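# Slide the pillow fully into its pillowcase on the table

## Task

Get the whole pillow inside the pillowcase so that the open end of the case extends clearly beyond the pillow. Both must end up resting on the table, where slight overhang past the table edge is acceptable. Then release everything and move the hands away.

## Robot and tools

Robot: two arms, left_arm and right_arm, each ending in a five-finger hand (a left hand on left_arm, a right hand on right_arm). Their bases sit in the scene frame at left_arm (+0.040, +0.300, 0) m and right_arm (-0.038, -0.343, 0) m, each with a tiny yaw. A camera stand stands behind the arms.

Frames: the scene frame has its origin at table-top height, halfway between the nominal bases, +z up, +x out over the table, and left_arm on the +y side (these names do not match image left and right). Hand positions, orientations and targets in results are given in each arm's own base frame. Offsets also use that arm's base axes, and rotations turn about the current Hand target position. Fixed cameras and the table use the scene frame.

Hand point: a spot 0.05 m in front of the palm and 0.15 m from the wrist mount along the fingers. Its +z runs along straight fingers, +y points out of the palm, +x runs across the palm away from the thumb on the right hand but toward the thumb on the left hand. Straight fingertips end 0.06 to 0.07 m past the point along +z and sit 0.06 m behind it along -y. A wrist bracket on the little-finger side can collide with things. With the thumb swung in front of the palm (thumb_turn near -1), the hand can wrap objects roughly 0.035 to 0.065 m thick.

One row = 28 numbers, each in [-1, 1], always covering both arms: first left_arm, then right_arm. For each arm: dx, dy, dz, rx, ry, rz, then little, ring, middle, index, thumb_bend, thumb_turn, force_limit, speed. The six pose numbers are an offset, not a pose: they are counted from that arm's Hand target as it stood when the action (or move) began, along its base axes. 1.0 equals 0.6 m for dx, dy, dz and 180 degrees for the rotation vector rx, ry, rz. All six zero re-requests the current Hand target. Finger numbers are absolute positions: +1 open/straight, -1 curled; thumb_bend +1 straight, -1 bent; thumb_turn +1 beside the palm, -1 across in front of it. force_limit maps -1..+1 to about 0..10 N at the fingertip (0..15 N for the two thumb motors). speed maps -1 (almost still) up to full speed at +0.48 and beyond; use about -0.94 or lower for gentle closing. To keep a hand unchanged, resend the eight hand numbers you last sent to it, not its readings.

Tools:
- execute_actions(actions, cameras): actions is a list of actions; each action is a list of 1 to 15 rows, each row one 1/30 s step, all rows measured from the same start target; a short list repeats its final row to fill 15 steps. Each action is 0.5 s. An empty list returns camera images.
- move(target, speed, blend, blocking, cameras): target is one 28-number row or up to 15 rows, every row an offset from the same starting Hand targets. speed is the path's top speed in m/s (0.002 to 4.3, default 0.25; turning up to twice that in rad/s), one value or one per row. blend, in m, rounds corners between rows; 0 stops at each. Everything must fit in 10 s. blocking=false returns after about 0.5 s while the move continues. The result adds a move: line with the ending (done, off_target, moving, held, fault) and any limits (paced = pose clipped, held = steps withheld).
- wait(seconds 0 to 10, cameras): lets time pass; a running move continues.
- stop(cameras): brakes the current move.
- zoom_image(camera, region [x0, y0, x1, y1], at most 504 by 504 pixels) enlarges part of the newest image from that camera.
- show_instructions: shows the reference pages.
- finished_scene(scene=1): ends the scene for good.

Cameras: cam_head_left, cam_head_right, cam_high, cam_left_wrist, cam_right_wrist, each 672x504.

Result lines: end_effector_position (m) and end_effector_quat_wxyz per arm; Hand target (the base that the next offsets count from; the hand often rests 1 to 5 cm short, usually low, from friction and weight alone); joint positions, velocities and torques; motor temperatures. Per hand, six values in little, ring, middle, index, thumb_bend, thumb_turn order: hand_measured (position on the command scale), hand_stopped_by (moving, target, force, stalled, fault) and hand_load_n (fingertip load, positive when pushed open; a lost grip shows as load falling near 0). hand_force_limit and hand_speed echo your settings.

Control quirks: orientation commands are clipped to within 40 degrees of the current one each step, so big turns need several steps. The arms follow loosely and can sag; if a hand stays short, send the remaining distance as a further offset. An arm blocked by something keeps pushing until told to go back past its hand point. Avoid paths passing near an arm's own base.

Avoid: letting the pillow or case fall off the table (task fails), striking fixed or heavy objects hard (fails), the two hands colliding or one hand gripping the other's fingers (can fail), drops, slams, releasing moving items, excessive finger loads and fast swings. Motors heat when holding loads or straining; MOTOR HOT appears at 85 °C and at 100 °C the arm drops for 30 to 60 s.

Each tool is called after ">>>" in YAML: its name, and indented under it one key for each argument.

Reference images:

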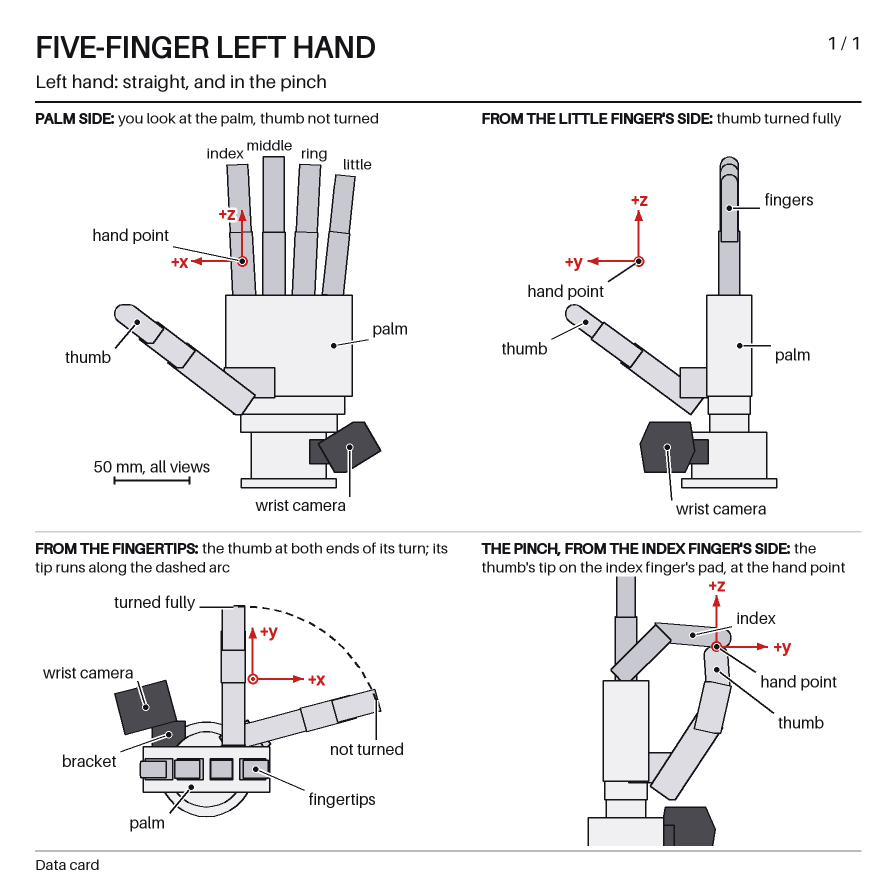

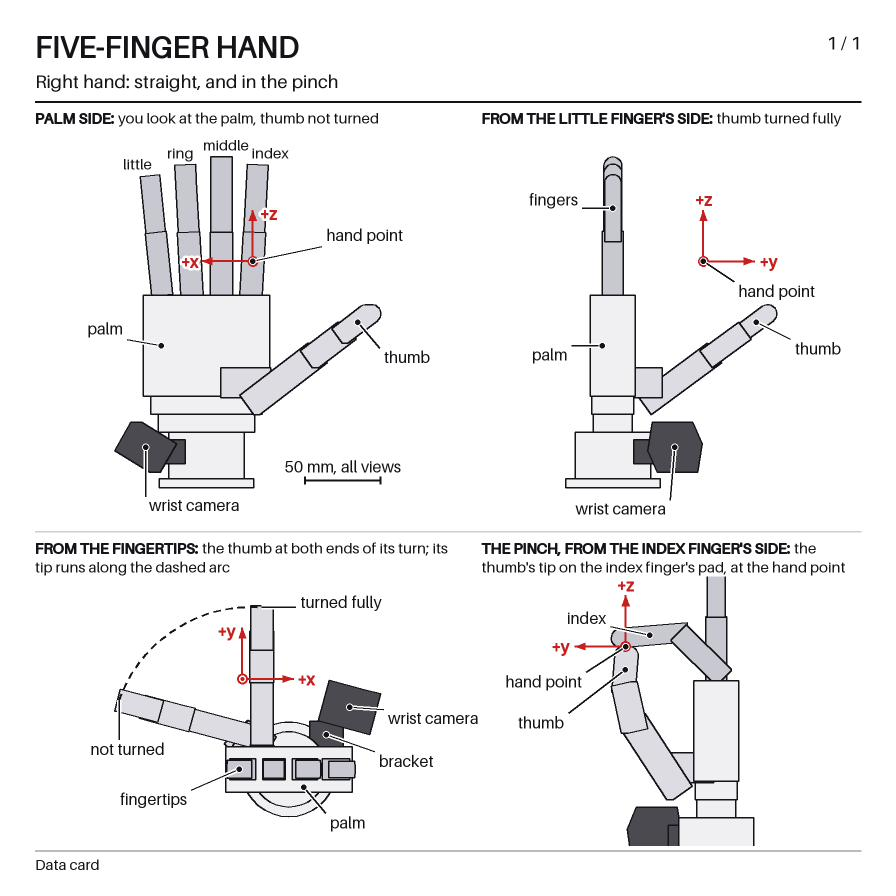

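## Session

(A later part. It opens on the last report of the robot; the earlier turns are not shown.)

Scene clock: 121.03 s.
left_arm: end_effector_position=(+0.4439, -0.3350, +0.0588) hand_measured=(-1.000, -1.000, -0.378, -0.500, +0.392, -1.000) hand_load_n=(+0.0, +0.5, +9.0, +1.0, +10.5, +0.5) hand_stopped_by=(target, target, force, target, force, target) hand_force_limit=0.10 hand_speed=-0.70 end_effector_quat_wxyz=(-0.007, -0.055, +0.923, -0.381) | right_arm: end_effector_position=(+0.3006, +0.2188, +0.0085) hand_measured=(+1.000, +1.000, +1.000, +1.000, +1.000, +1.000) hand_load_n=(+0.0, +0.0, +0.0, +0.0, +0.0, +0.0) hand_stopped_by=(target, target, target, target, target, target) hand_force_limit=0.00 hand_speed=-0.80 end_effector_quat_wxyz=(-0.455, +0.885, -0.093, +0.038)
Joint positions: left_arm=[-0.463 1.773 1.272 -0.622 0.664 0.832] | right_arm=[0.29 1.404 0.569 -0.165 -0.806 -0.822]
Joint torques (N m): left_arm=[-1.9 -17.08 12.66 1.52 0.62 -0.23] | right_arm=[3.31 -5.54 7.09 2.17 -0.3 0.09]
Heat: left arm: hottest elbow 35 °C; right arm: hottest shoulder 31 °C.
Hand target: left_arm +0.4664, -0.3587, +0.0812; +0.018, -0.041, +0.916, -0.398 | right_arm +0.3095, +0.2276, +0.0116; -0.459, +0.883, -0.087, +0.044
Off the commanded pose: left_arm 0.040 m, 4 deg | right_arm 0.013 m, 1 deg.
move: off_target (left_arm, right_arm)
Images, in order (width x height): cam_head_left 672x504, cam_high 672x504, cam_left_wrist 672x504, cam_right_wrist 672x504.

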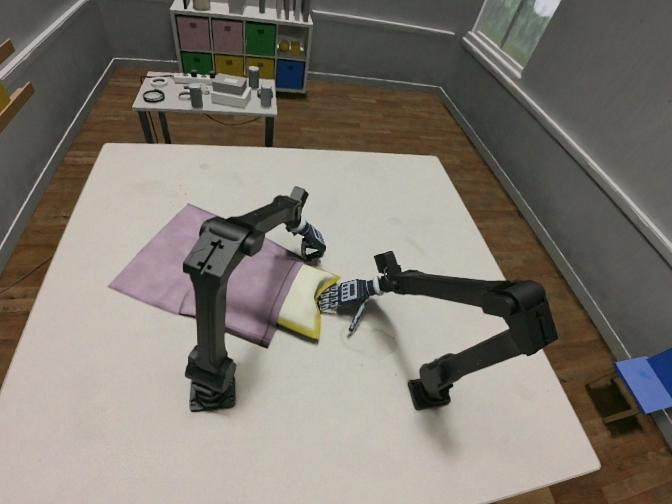

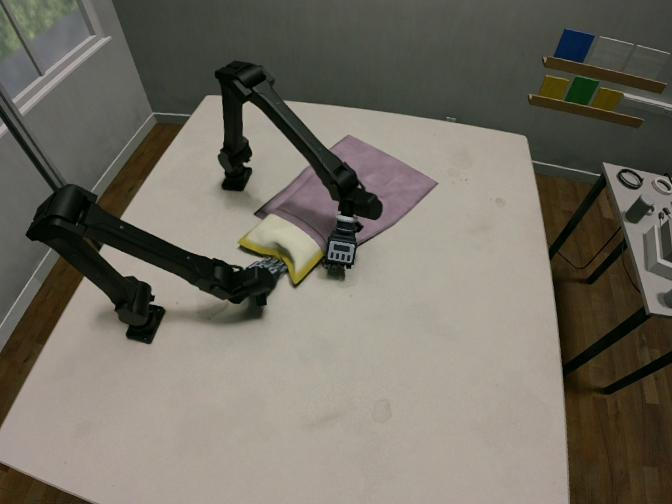

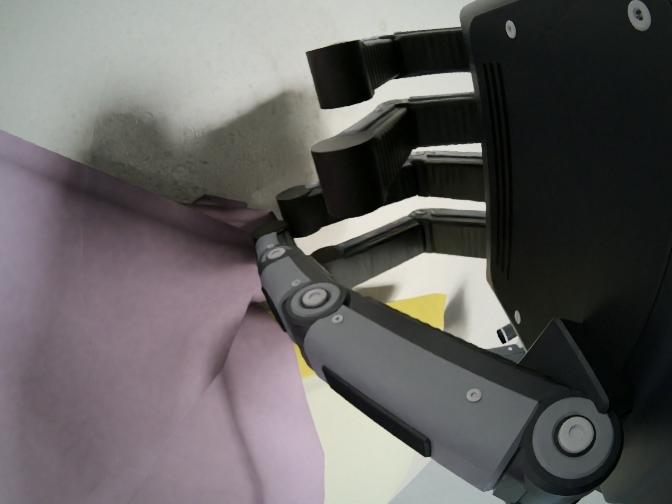

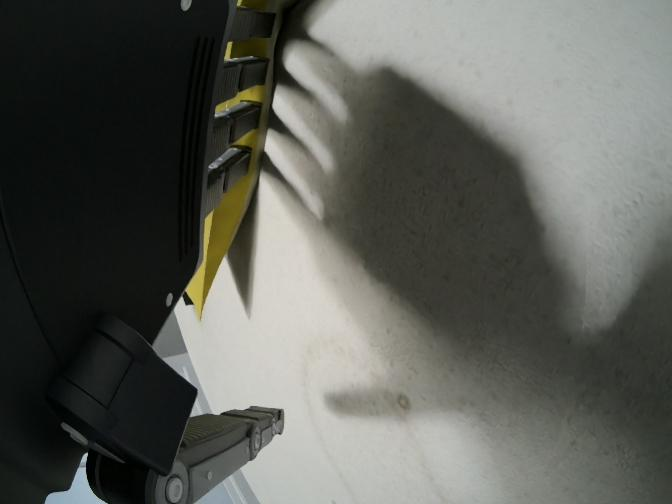

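>>> move:
  target:
    - [0,0,0,0,0,0,-1,-1,-0.5,-0.5,0.15,-1,0.1,-0.7,0.0,-0.12,0.02,0,0,0,1,1,1,1,1,1,0,-0.8]
    - [0,0,0,0,0,0,-1,-1,-0.5,-0.5,0.15,-1,0.1,-0.7,0.0,-0.12,0.42,0,0,0,1,1,1,1,1,1,0,-0.8]
    - [0,0,0,0,0,0,-1,-1,-0.5,-0.5,0.15,-1,0.1,-0.7,-0.18,0.20,0.42,-0.0389,0.0227,-0.221,1,1,1,1,1,1,0,-0.8]
  speed: 0.15
  cameras: ["cam_head_left","cam_head_right","cam_high","cam_right_wrist"]

Scene clock: 139.57 s.
left_arm: end_effector_position=(+0.4441, -0.3355, +0.0588) hand_measured=(-1.000, -1.000, -0.378, -0.500, +0.392, -1.000) hand_load_n=(+0.0, +0.0, +9.5, +1.0, +10.0, +1.0) hand_stopped_by=(target, target, force, target, force, target) hand_force_limit=0.10 hand_speed=-0.70 end_effector_quat_wxyz=(-0.006, -0.055, +0.923, -0.381) | right_arm: end_effector_position=(+0.1982, +0.3317, +0.2330) hand_measured=(+1.000, +1.000, +1.000, +1.000, +1.000, +1.000) hand_load_n=(+0.0, +0.0, +0.0, +0.0, +0.0, +0.0) hand_stopped_by=(target, target, target, target, target, target) hand_force_limit=0.00 hand_speed=-0.80 end_effector_quat_wxyz=(-0.336, +0.838, -0.394, +0.173)
Joint positions: left_arm=[-0.464 1.774 1.272 -0.62 0.663 0.83] | right_arm=[1.058 0.956 0.931 -0.812 0.277 0.26]
Joint torques (N m): left_arm=[-1.79 -17.08 12.68 1.46 0.61 -0.19] | right_arm=[2.96 -3.25 13.04 1.25 0.37 0.09]
Heat: left arm: hottest elbow 35 °C; right arm: hottest elbow 32 °C.
Hand target: left_arm +0.4665, -0.3586, +0.0812; +0.018, -0.041, +0.916, -0.398 | right_arm +0.2015, +0.3477, +0.2636; -0.359, +0.828, -0.395, +0.171
Off the commanded pose: left_arm 0.039 m, 4 deg | right_arm 0.035 m, 3 deg.
move: off_target (left_arm, right_arm)
Images, in order (width x height): cam_head_left 672x504, cam_head_right 672x504, cam_high 672x504, cam_right_wrist 672x504.

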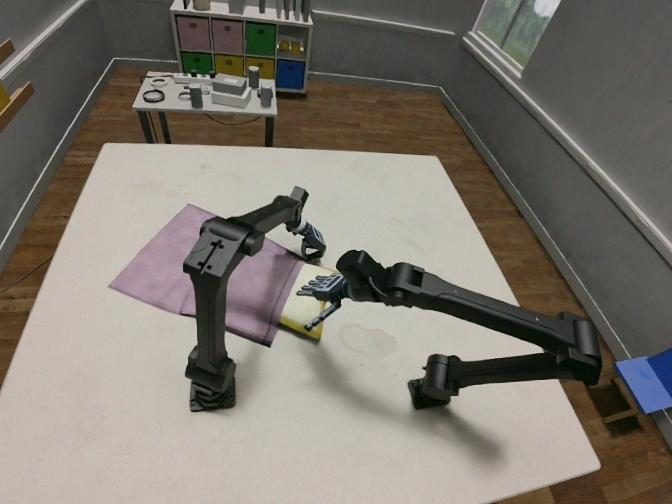

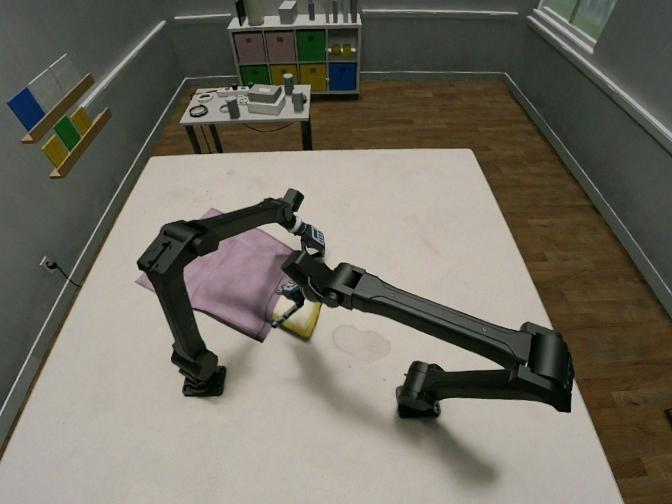

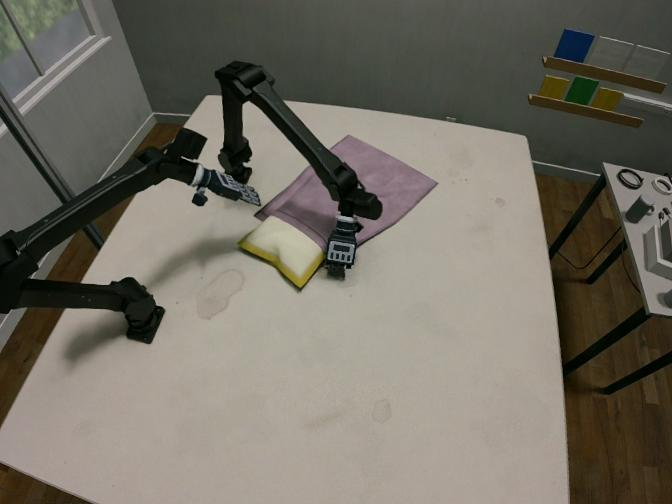

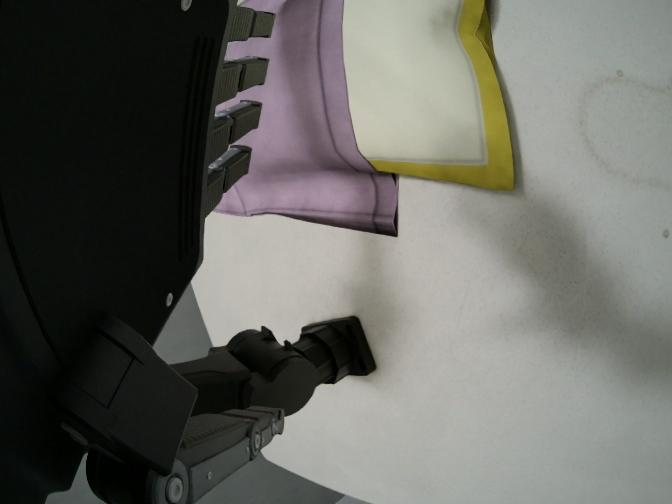

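>>> move:
  target: [0,0,0,0,0,0,-1,-1,-0.5,-0.5,0.15,-1,0.1,-0.7,0.041,0.234,-0.08,0,0,0,-1,-1,0.2,0.2,0.7,-1,0.1,-0.3]
  speed: 0.15
  cameras: ["cam_head_left","cam_head_right","cam_high","cam_right_wrist"]

>>> zoom_image:
  camera: "cam_head_left"
  region: [220, 240, 350, 370]

>>> zoom_image:
  camera: "cam_high"
  region: [210, 120, 370, 300]

Scene clock: 142.63 s.
left_arm: end_effector_position=(+0.4441, -0.3355, +0.0588) hand_measured=(-1.000, -1.000, -0.378, -0.500, +0.392, -1.000) hand_load_n=(+0.0, +0.0, +9.0, +1.0, +10.0, +0.5) hand_stopped_by=(target, target, force, target, force, target) hand_force_limit=0.10 hand_speed=-0.70 end_effector_quat_wxyz=(-0.006, -0.055, +0.923, -0.381) | right_arm: end_effector_position=(+0.2198, +0.4604, +0.1835) hand_measured=(-1.000, -1.000, +0.200, +0.200, +0.700, -1.000) hand_load_n=(+0.0, +0.0, +0.0, +0.0, +0.0, +0.0) hand_stopped_by=(target, target, target, target, target, target) hand_force_limit=0.10 hand_speed=-0.30 end_effector_quat_wxyz=(-0.322, +0.843, -0.393, +0.175)
Joint positions: left_arm=[-0.464 1.774 1.272 -0.62 0.663 0.83] | right_arm=[1.167 1.344 1.108 -0.656 0.351 0.342]
Joint torques (N m): left_arm=[-1.73 -17.08 12.7 1.46 0.62 -0.19] | right_arm=[2.84 -8.47 12.52 2.43 0.44 0.08]
Heat: left arm: hottest elbow 35 °C; right arm: hottest elbow 33 °C.
Hand target: left_arm +0.4665, -0.3586, +0.0812; +0.018, -0.041, +0.916, -0.398 | right_arm +0.2261, +0.4880, +0.2155; -0.359, +0.828, -0.395, +0.171
Off the commanded pose: left_arm 0.039 m, 4 deg | right_arm 0.043 m, 5 deg.
move: off_target (left_arm, right_arm)
Images, in order (width x height): cam_head_left 672x504, cam_head_right 672x504, cam_high 672x504, cam_right_wrist 672x504.

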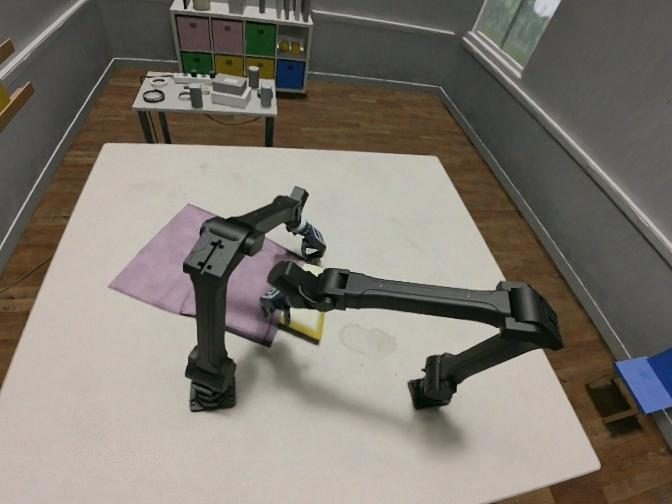

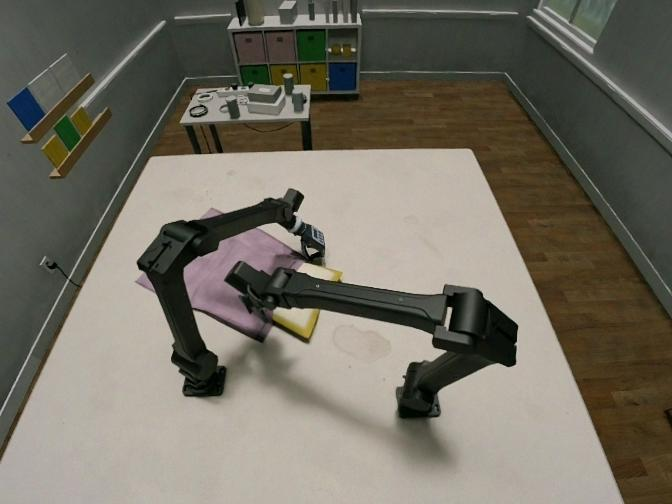

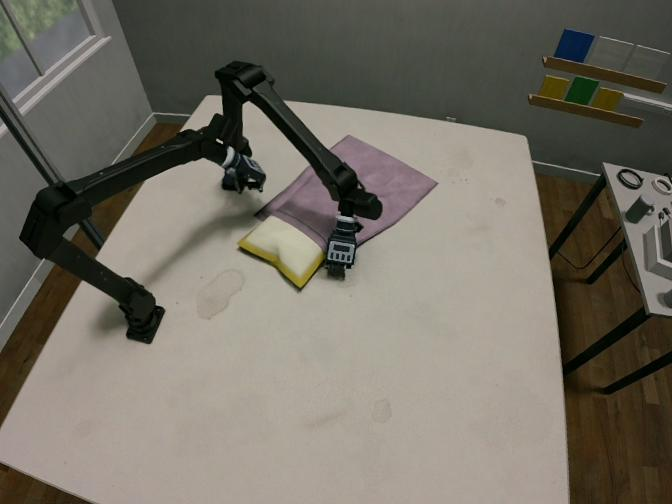

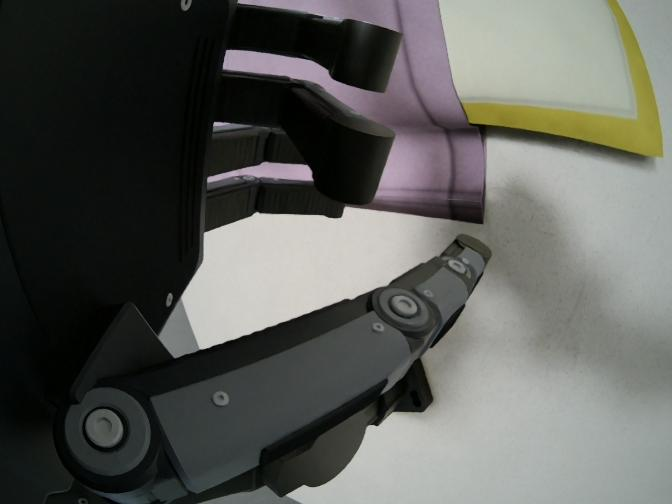

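Scaled by 3.877 from the camera's 672x504 image, which has a finer 960x720 frame.

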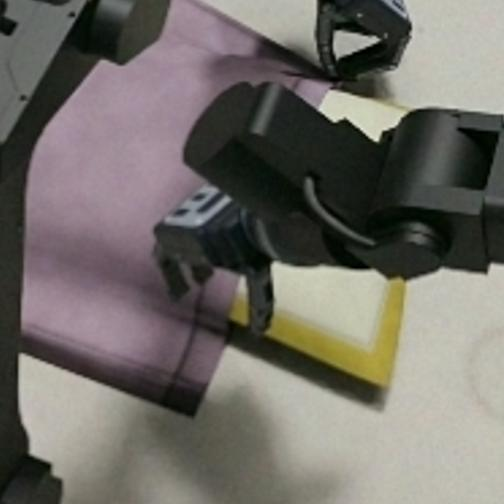

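Scaled by 2.800 from the camera's 672x504 image, which has a finer 960x720 frame.

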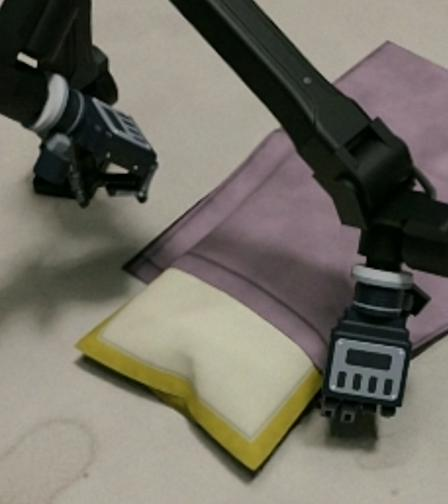

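>>> move:
  target: [0,0,0,0,0,0,-1,-1,-0.5,-0.5,0.15,-1,0.1,-0.7,0.05,0.04,-0.14,0,0,0,-1,-1,0.2,0.2,0.7,-1,0.1,-0.3]
  speed: 0.12
  cameras: ["cam_head_left","cam_head_right","cam_high","cam_right_wrist"]

>>> zoom_image:
  camera: "cam_head_left"
  region: [220, 260, 330, 370]

>>> zoom_image:
  camera: "cam_high"
  region: [220, 140, 330, 250]

Scene clock: 147.07 s.
left_arm: end_effector_position=(+0.4441, -0.3355, +0.0588) hand_measured=(-1.000, -1.000, -0.378, -0.500, +0.392, -1.000) hand_load_n=(+0.0, +0.0, +9.5, +1.0, +10.0, +0.5) hand_stopped_by=(target, target, force, target, force, target) hand_force_limit=0.10 hand_speed=-0.70 end_effector_quat_wxyz=(-0.006, -0.055, +0.923, -0.381) | right_arm: end_effector_position=(+0.2491, +0.5104, +0.1308) hand_measured=(-1.000, -1.000, +0.200, +0.200, +0.700, -1.000) hand_load_n=(+0.0, +0.0, +0.0, +0.0, +0.0, +0.0) hand_stopped_by=(target, target, target, target, target, target) hand_force_limit=0.10 hand_speed=-0.30 end_effector_quat_wxyz=(-0.353, +0.830, -0.396, +0.169)
Joint positions: left_arm=[-0.464 1.774 1.272 -0.62 0.663 0.83] | right_arm=[1.147 1.504 1.101 -0.42 0.331 0.336]
Joint torques (N m): left_arm=[-1.85 -17.26 12.67 1.46 0.61 -0.19] | right_arm=[1.44 -10.46 7.84 2.56 0.17 -0.19]
Motor temperatures (°C): left_arm=[23 30 36 25 22 22] | right_arm=[28 31 34 24 26 22]
Heat: left arm: hottest elbow 36 °C; right arm: hottest elbow 34 °C.
Hand target: left_arm +0.4665, -0.3586, +0.0812; +0.018, -0.041, +0.916, -0.398 | right_arm +0.2562, +0.5121, +0.1316; -0.359, +0.828, -0.395, +0.171
Off the commanded pose: left_arm 0.039 m, 4 deg | right_arm 0.007 m, 1 deg.
move: off_target (left_arm)
Images, in order (width x height): cam_head_left 672x504, cam_head_right 672x504, cam_high 672x504, cam_right_wrist 672x504.

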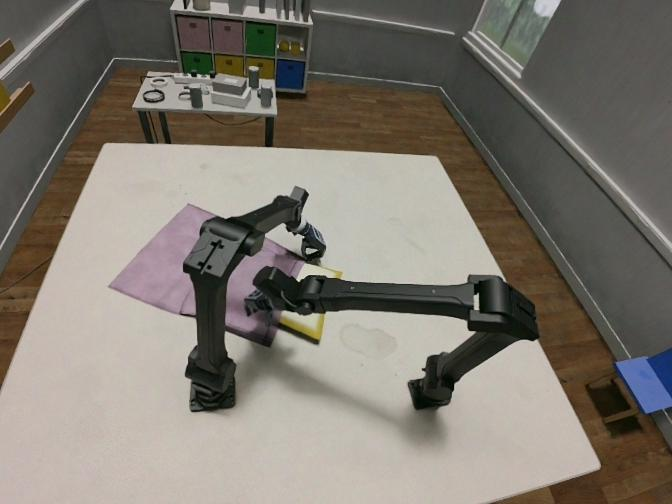

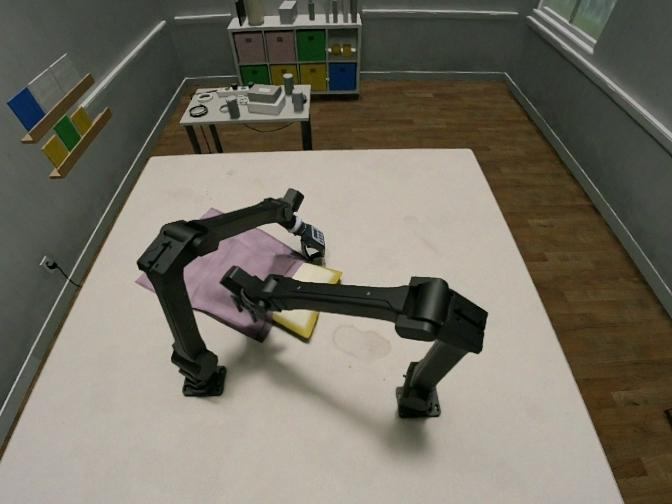

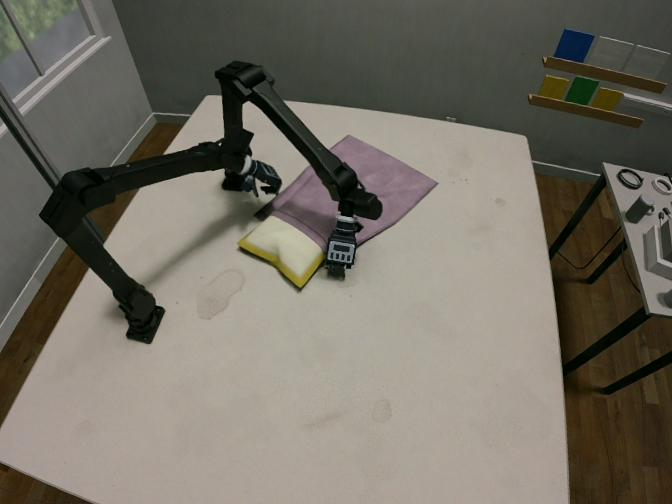

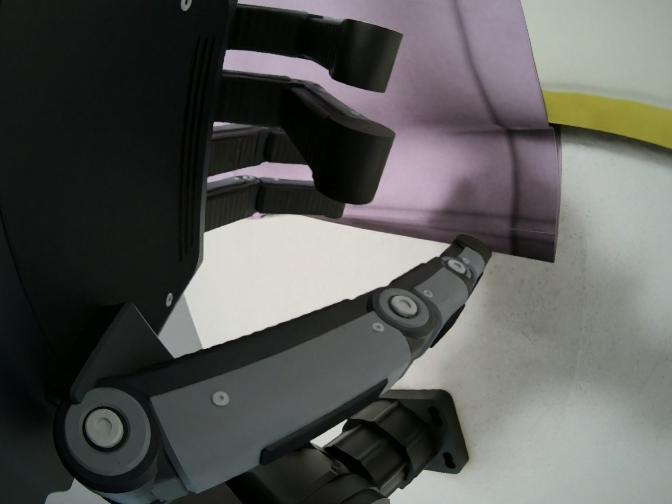

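Scaled by 4.582 from the camera's 672x504 image, which has a finer 960x720 frame.

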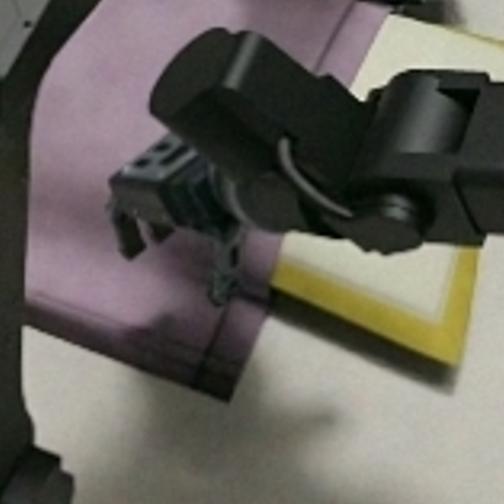

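Scaled by 4.582 from the camera's 672x504 image, which has a finer 960x720 frame.

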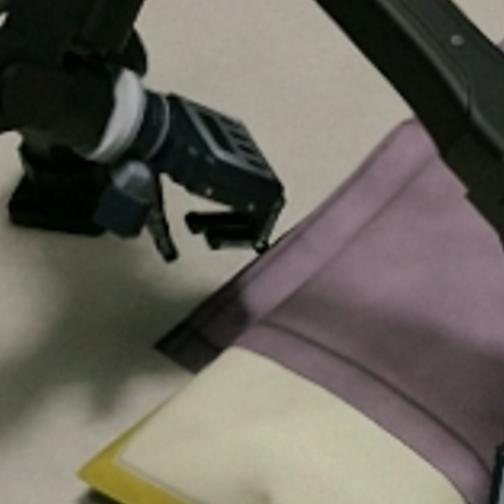

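>>> move:
  target: [0,0,0,0,0,0,-1,-1,-0.5,-0.5,0.15,-1,0.1,-0.7,0.0,0.0,-0.06,0,0,0,-1,-1,0.2,0.2,0.7,-1,0.1,-0.3]
  speed: 0.08
  cameras: ["cam_head_left","cam_head_right","cam_high","cam_right_wrist"]

>>> zoom_image:
  camera: "cam_head_left"
  region: [220, 260, 330, 370]

>>> zoom_image:
  camera: "cam_high"
  region: [220, 140, 330, 250]

Scene clock: 149.93 s.
left_arm: end_effector_position=(+0.4441, -0.3355, +0.0588) hand_measured=(-1.000, -1.000, -0.378, -0.500, +0.392, -1.000) hand_load_n=(+0.0, +0.0, +9.5, +1.0, +10.0, +0.5) hand_stopped_by=(target, target, force, target, force, target) hand_force_limit=0.10 hand_speed=-0.70 end_effector_quat_wxyz=(-0.006, -0.055, +0.923, -0.381) | right_arm: end_effector_position=(+0.2492, +0.5105, +0.0945) hand_measured=(-1.000, -1.000, +0.200, +0.200, +0.700, -1.000) hand_load_n=(+0.0, +0.0, +0.0, +0.0, +0.0, +0.0) hand_stopped_by=(target, target, target, target, target, target) hand_force_limit=0.10 hand_speed=-0.30 end_effector_quat_wxyz=(-0.353, +0.831, -0.396, +0.169)
Joint positions: left_arm=[-0.464 1.774 1.272 -0.62 0.663 0.83] | right_arm=[1.147 1.548 1.046 -0.322 0.331 0.336]
Joint torques (N m): left_arm=[-1.85 -17.14 12.68 1.44 0.62 -0.18] | right_arm=[1.49 -10.52 7.49 2.56 0.18 -0.19]
Heat: left arm: hottest elbow 36 °C; right arm: hottest elbow 34 °C.
Hand target: left_arm +0.4665, -0.3586, +0.0812; +0.018, -0.041, +0.916, -0.398 | right_arm +0.2562, +0.5119, +0.0956; -0.359, +0.828, -0.395, +0.172
Off the commanded pose: left_arm 0.039 m, 4 deg | right_arm 0.007 m, 1 deg.
move: off_target (left_arm)
Images, in order (width x height): cam_head_left 672x504, cam_head_right 672x504, cam_high 672x504, cam_right_wrist 672x504.

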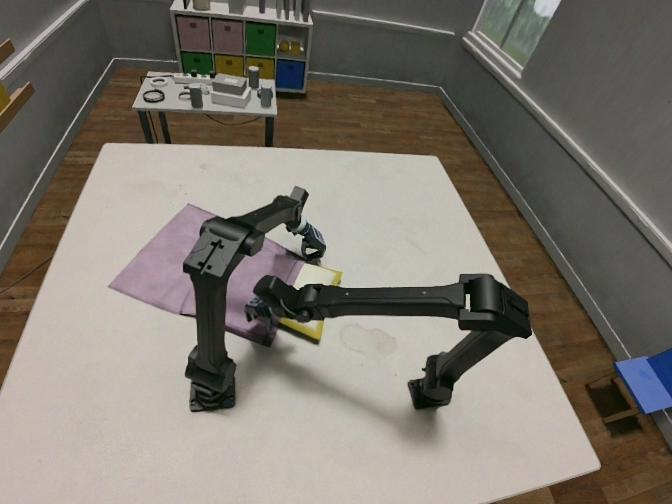

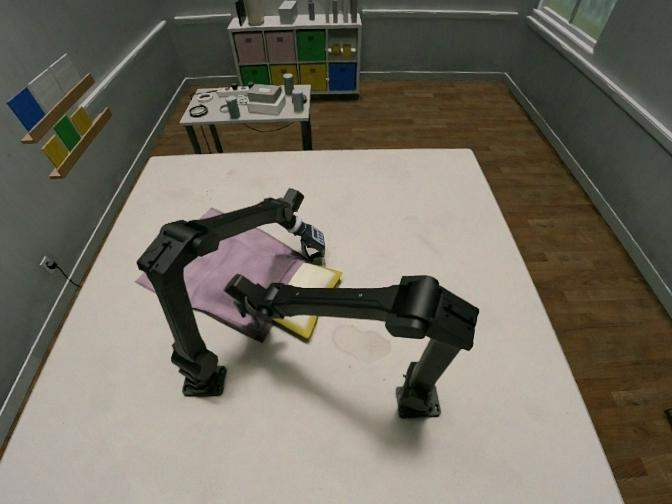

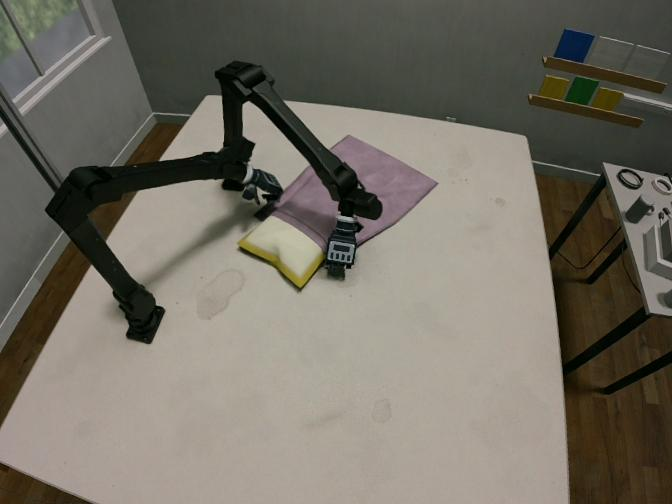

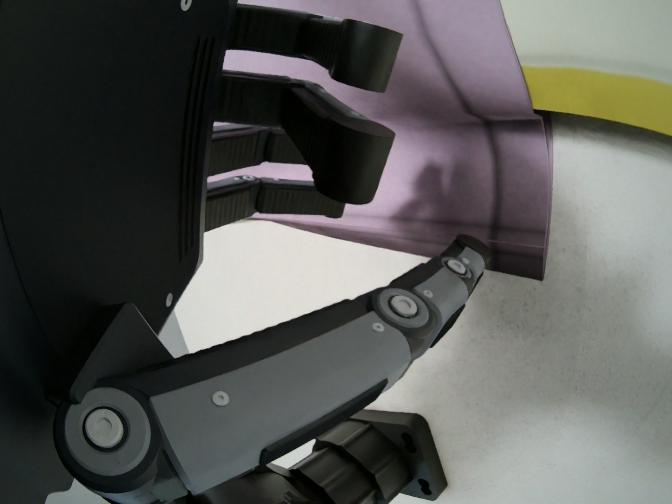

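Scaled by 4.582 from the camera's 672x504 image, which has a finer 960x720 frame.

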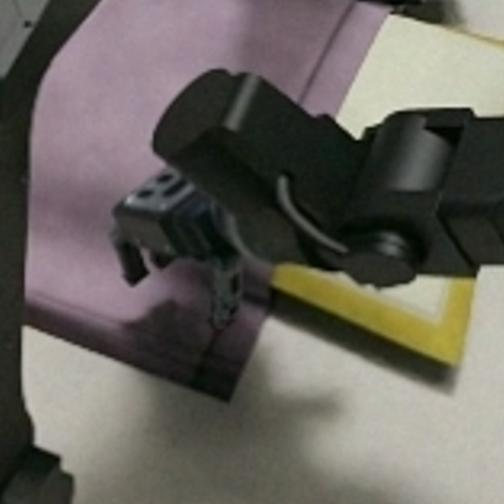

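Scaled by 4.582 from the camera's 672x504 image, which has a finer 960x720 frame.

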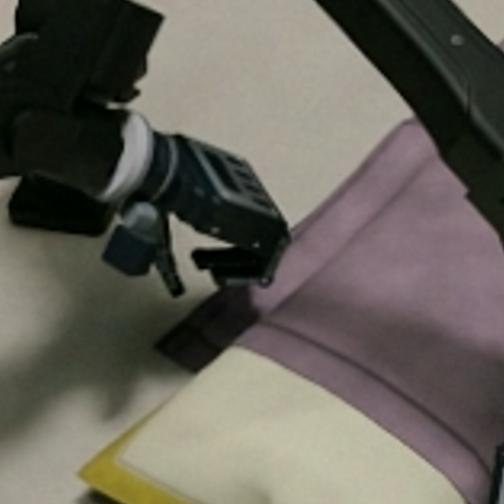

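>>> move:
  target:
    - [0,0,0,0,0,0,-1,-1,-0.5,-0.5,0.15,-1,0.1,-0.7,-0.02,-0.015,-0.055,0,0,0,-1,-1,0.2,0.2,0.7,-1,0.1,-0.7]
    - [0,0,0,0,0,0,-1,-1,-0.5,-0.5,0.15,-1,0.1,-0.7,-0.02,-0.015,-0.11,0,0,0,-1,-1,0.2,0.2,0.7,-1,0.1,-0.7]
  speed: 0.08
  cameras: ["cam_head_left","cam_high","cam_right_wrist"]

>>> zoom_image:
  camera: "cam_head_left"
  region: [220, 260, 330, 370]

>>> zoom_image:
  camera: "cam_high"
  region: [220, 140, 330, 250]

Scene clock: 155.70 s.
left_arm: end_effector_position=(+0.4438, -0.3359, +0.0588) hand_measured=(-1.000, -1.000, -0.378, -0.500, +0.392, -1.000) hand_load_n=(+0.0, +0.0, +9.0, +0.5, +10.0, +0.5) hand_stopped_by=(target, target, force, target, force, target) hand_force_limit=0.10 hand_speed=-0.70 end_effector_quat_wxyz=(-0.007, -0.055, +0.923, -0.381) | right_arm: end_effector_position=(+0.2486, +0.5046, +0.0456) hand_measured=(-1.000, -1.000, +0.200, +0.200, +0.700, -1.000) hand_load_n=(+0.0, +0.0, -1.5, +0.0, +0.0, +0.0) hand_stopped_by=(target, target, target, target, target, target) hand_force_limit=0.10 hand_speed=-0.70 end_effector_quat_wxyz=(-0.368, +0.822, -0.398, +0.173)
Joint positions: left_arm=[-0.465 1.774 1.272 -0.62 0.663 0.83] | right_arm=[1.147 1.601 0.94 -0.129 0.341 0.336]
Joint torques (N m): left_arm=[-1.79 -17.03 12.7 1.43 0.61 -0.18] | right_arm=[2.49 -9 6.05 2.44 0.21 -0.06]
Heat: left arm: hottest elbow 36 °C; right arm: hottest elbow 34 °C.
Hand target: left_arm +0.4666, -0.3585, +0.0812; +0.018, -0.041, +0.916, -0.398 | right_arm +0.2441, +0.5029, +0.0294; -0.359, +0.828, -0.395, +0.171
Off the commanded pose: left_arm 0.039 m, 4 deg | right_arm 0.017 m, 1 deg.
move: off_target (left_arm, right_arm)
Images, in order (width x height): cam_head_left 672x504, cam_high 672x504, cam_right_wrist 672x504.

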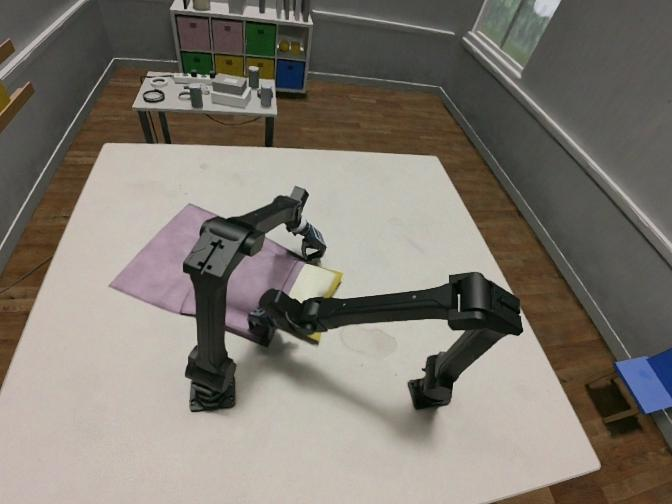

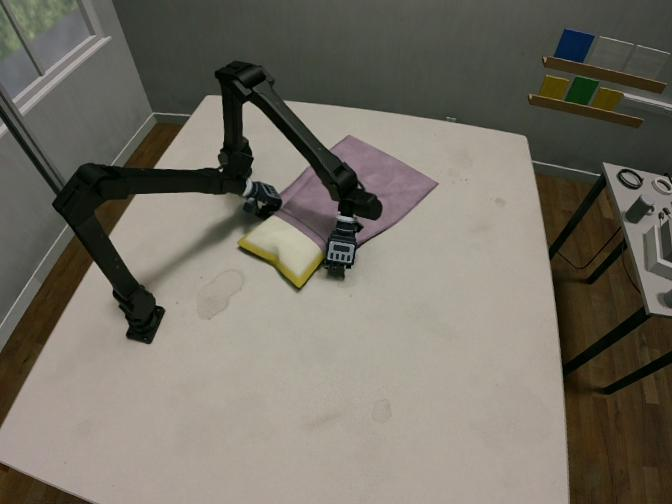

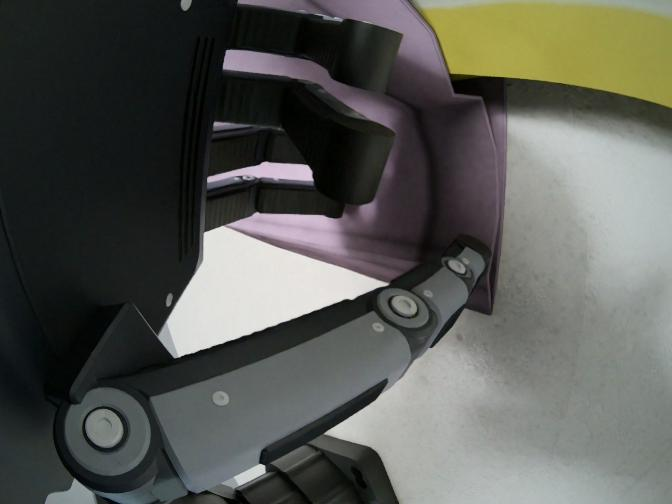

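Scaled by 4.582 from the camera's 672x504 image, which has a finer 960x720 frame.

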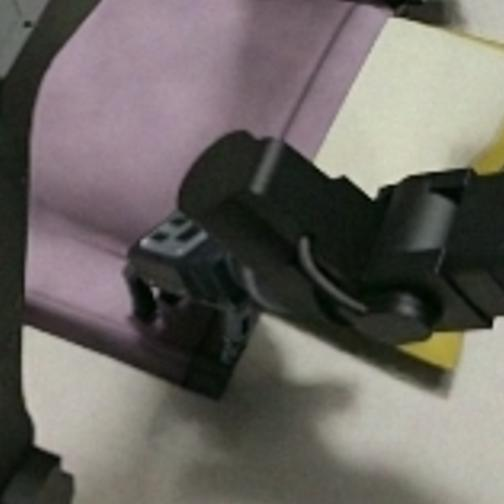

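Scaled by 4.582 from the camera's 672x504 image, which has a finer 960x720 frame.

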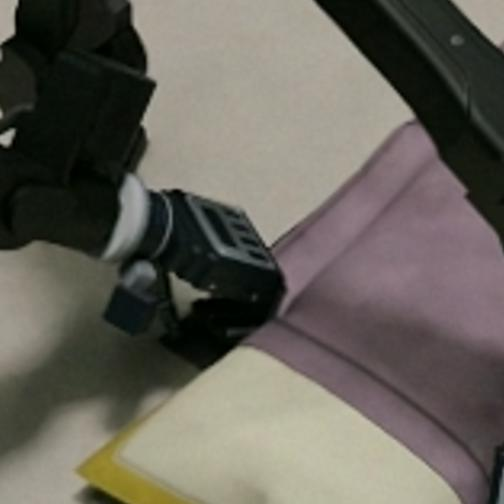

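>>> move:
  target: [0,0,0,0,0,0,-1,-1,-0.5,-0.5,0.15,-1,0.1,-0.7,0.0,0.0,-0.01,0,0,0,-1,-1,-0.5,-0.5,0.15,-1,0.1,-0.7]
  speed: 0.08
  cameras: ["cam_head_left","cam_high","cam_right_wrist"]

>>> zoom_image:
  camera: "cam_head_left"
  region: [220, 260, 330, 370]

>>> zoom_image:
  camera: "cam_high"
  region: [220, 140, 330, 250]

Scene clock: 157.60 s.
left_arm: end_effector_position=(+0.4436, -0.3362, +0.0588) hand_measured=(-1.000, -1.000, -0.378, -0.500, +0.392, -1.000) hand_load_n=(+0.0, +0.0, +9.5, +0.5, +10.0, +0.5) hand_stopped_by=(target, target, force, target, force, target) hand_force_limit=0.10 hand_speed=-0.70 end_effector_quat_wxyz=(-0.007, -0.055, +0.923, -0.381) | right_arm: end_effector_position=(+0.2462, +0.5012, +0.0286) hand_measured=(-1.000, -1.000, -0.376, -0.500, +0.382, -1.000) hand_load_n=(+0.0, +0.0, +6.5, +0.0, +9.5, +0.5) hand_stopped_by=(target, target, force, target, force, target) hand_force_limit=0.10 hand_speed=-0.70 end_effector_quat_wxyz=(-0.358, +0.827, -0.397, +0.173)
Joint positions: left_arm=[-0.465 1.774 1.272 -0.62 0.663 0.83] | right_arm=[1.148 1.627 0.929 -0.113 0.34 0.336]
Joint torques (N m): left_arm=[-1.67 -17.14 12.7 1.47 0.61 -0.18] | right_arm=[2.43 -10.17 6.32 2.39 0.23 -0.06]
Heat: left arm: hottest elbow 36 °C; right arm: hottest elbow 34 °C.
Hand target: left_arm +0.4665, -0.3587, +0.0812; +0.018, -0.041, +0.916, -0.398 | right_arm +0.2441, +0.5030, +0.0235; -0.359, +0.828, -0.395, +0.171
Off the commanded pose: left_arm 0.039 m, 4 deg | right_arm 0.006 m, 0 deg.
move: off_target (left_arm)
Images, in order (width x height): cam_head_left 672x504, cam_high 672x504, cam_right_wrist 672x504.

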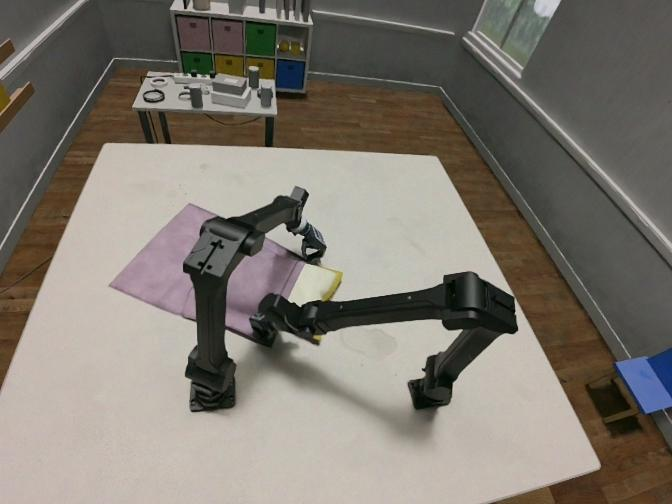

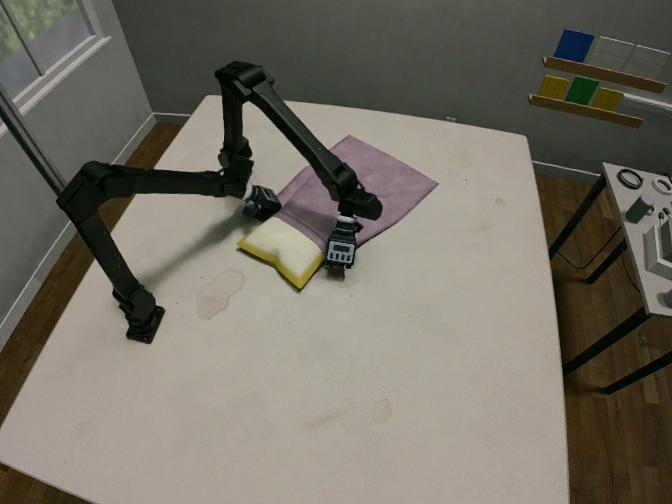

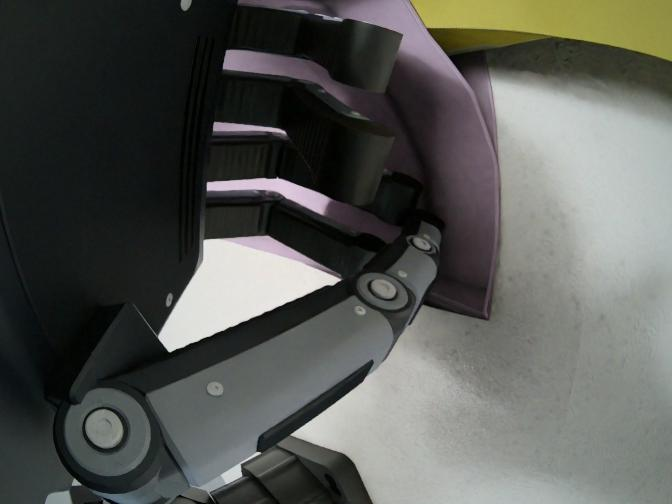

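Scaled by 4.582 from the camera's 672x504 image, which has a finer 960x720 frame.

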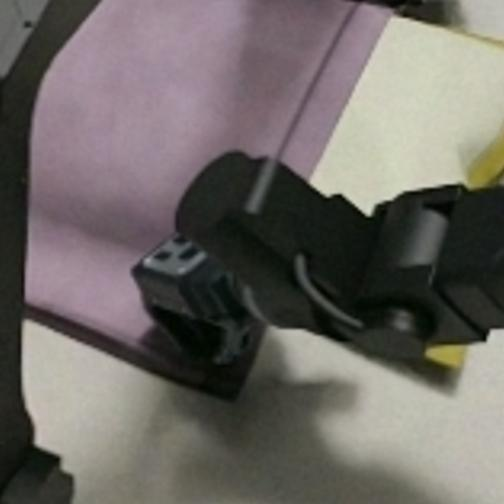

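Scaled by 4.582 from the camera's 672x504 image, which has a finer 960x720 frame.

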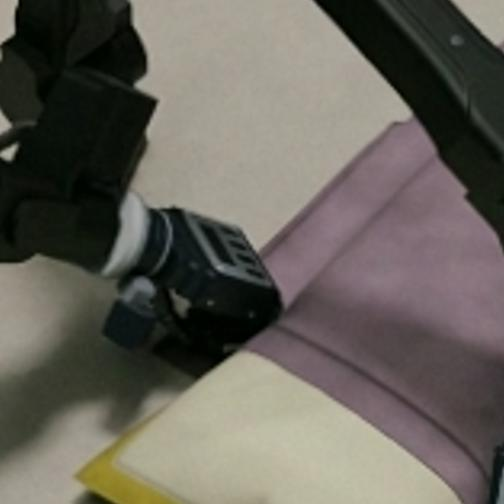

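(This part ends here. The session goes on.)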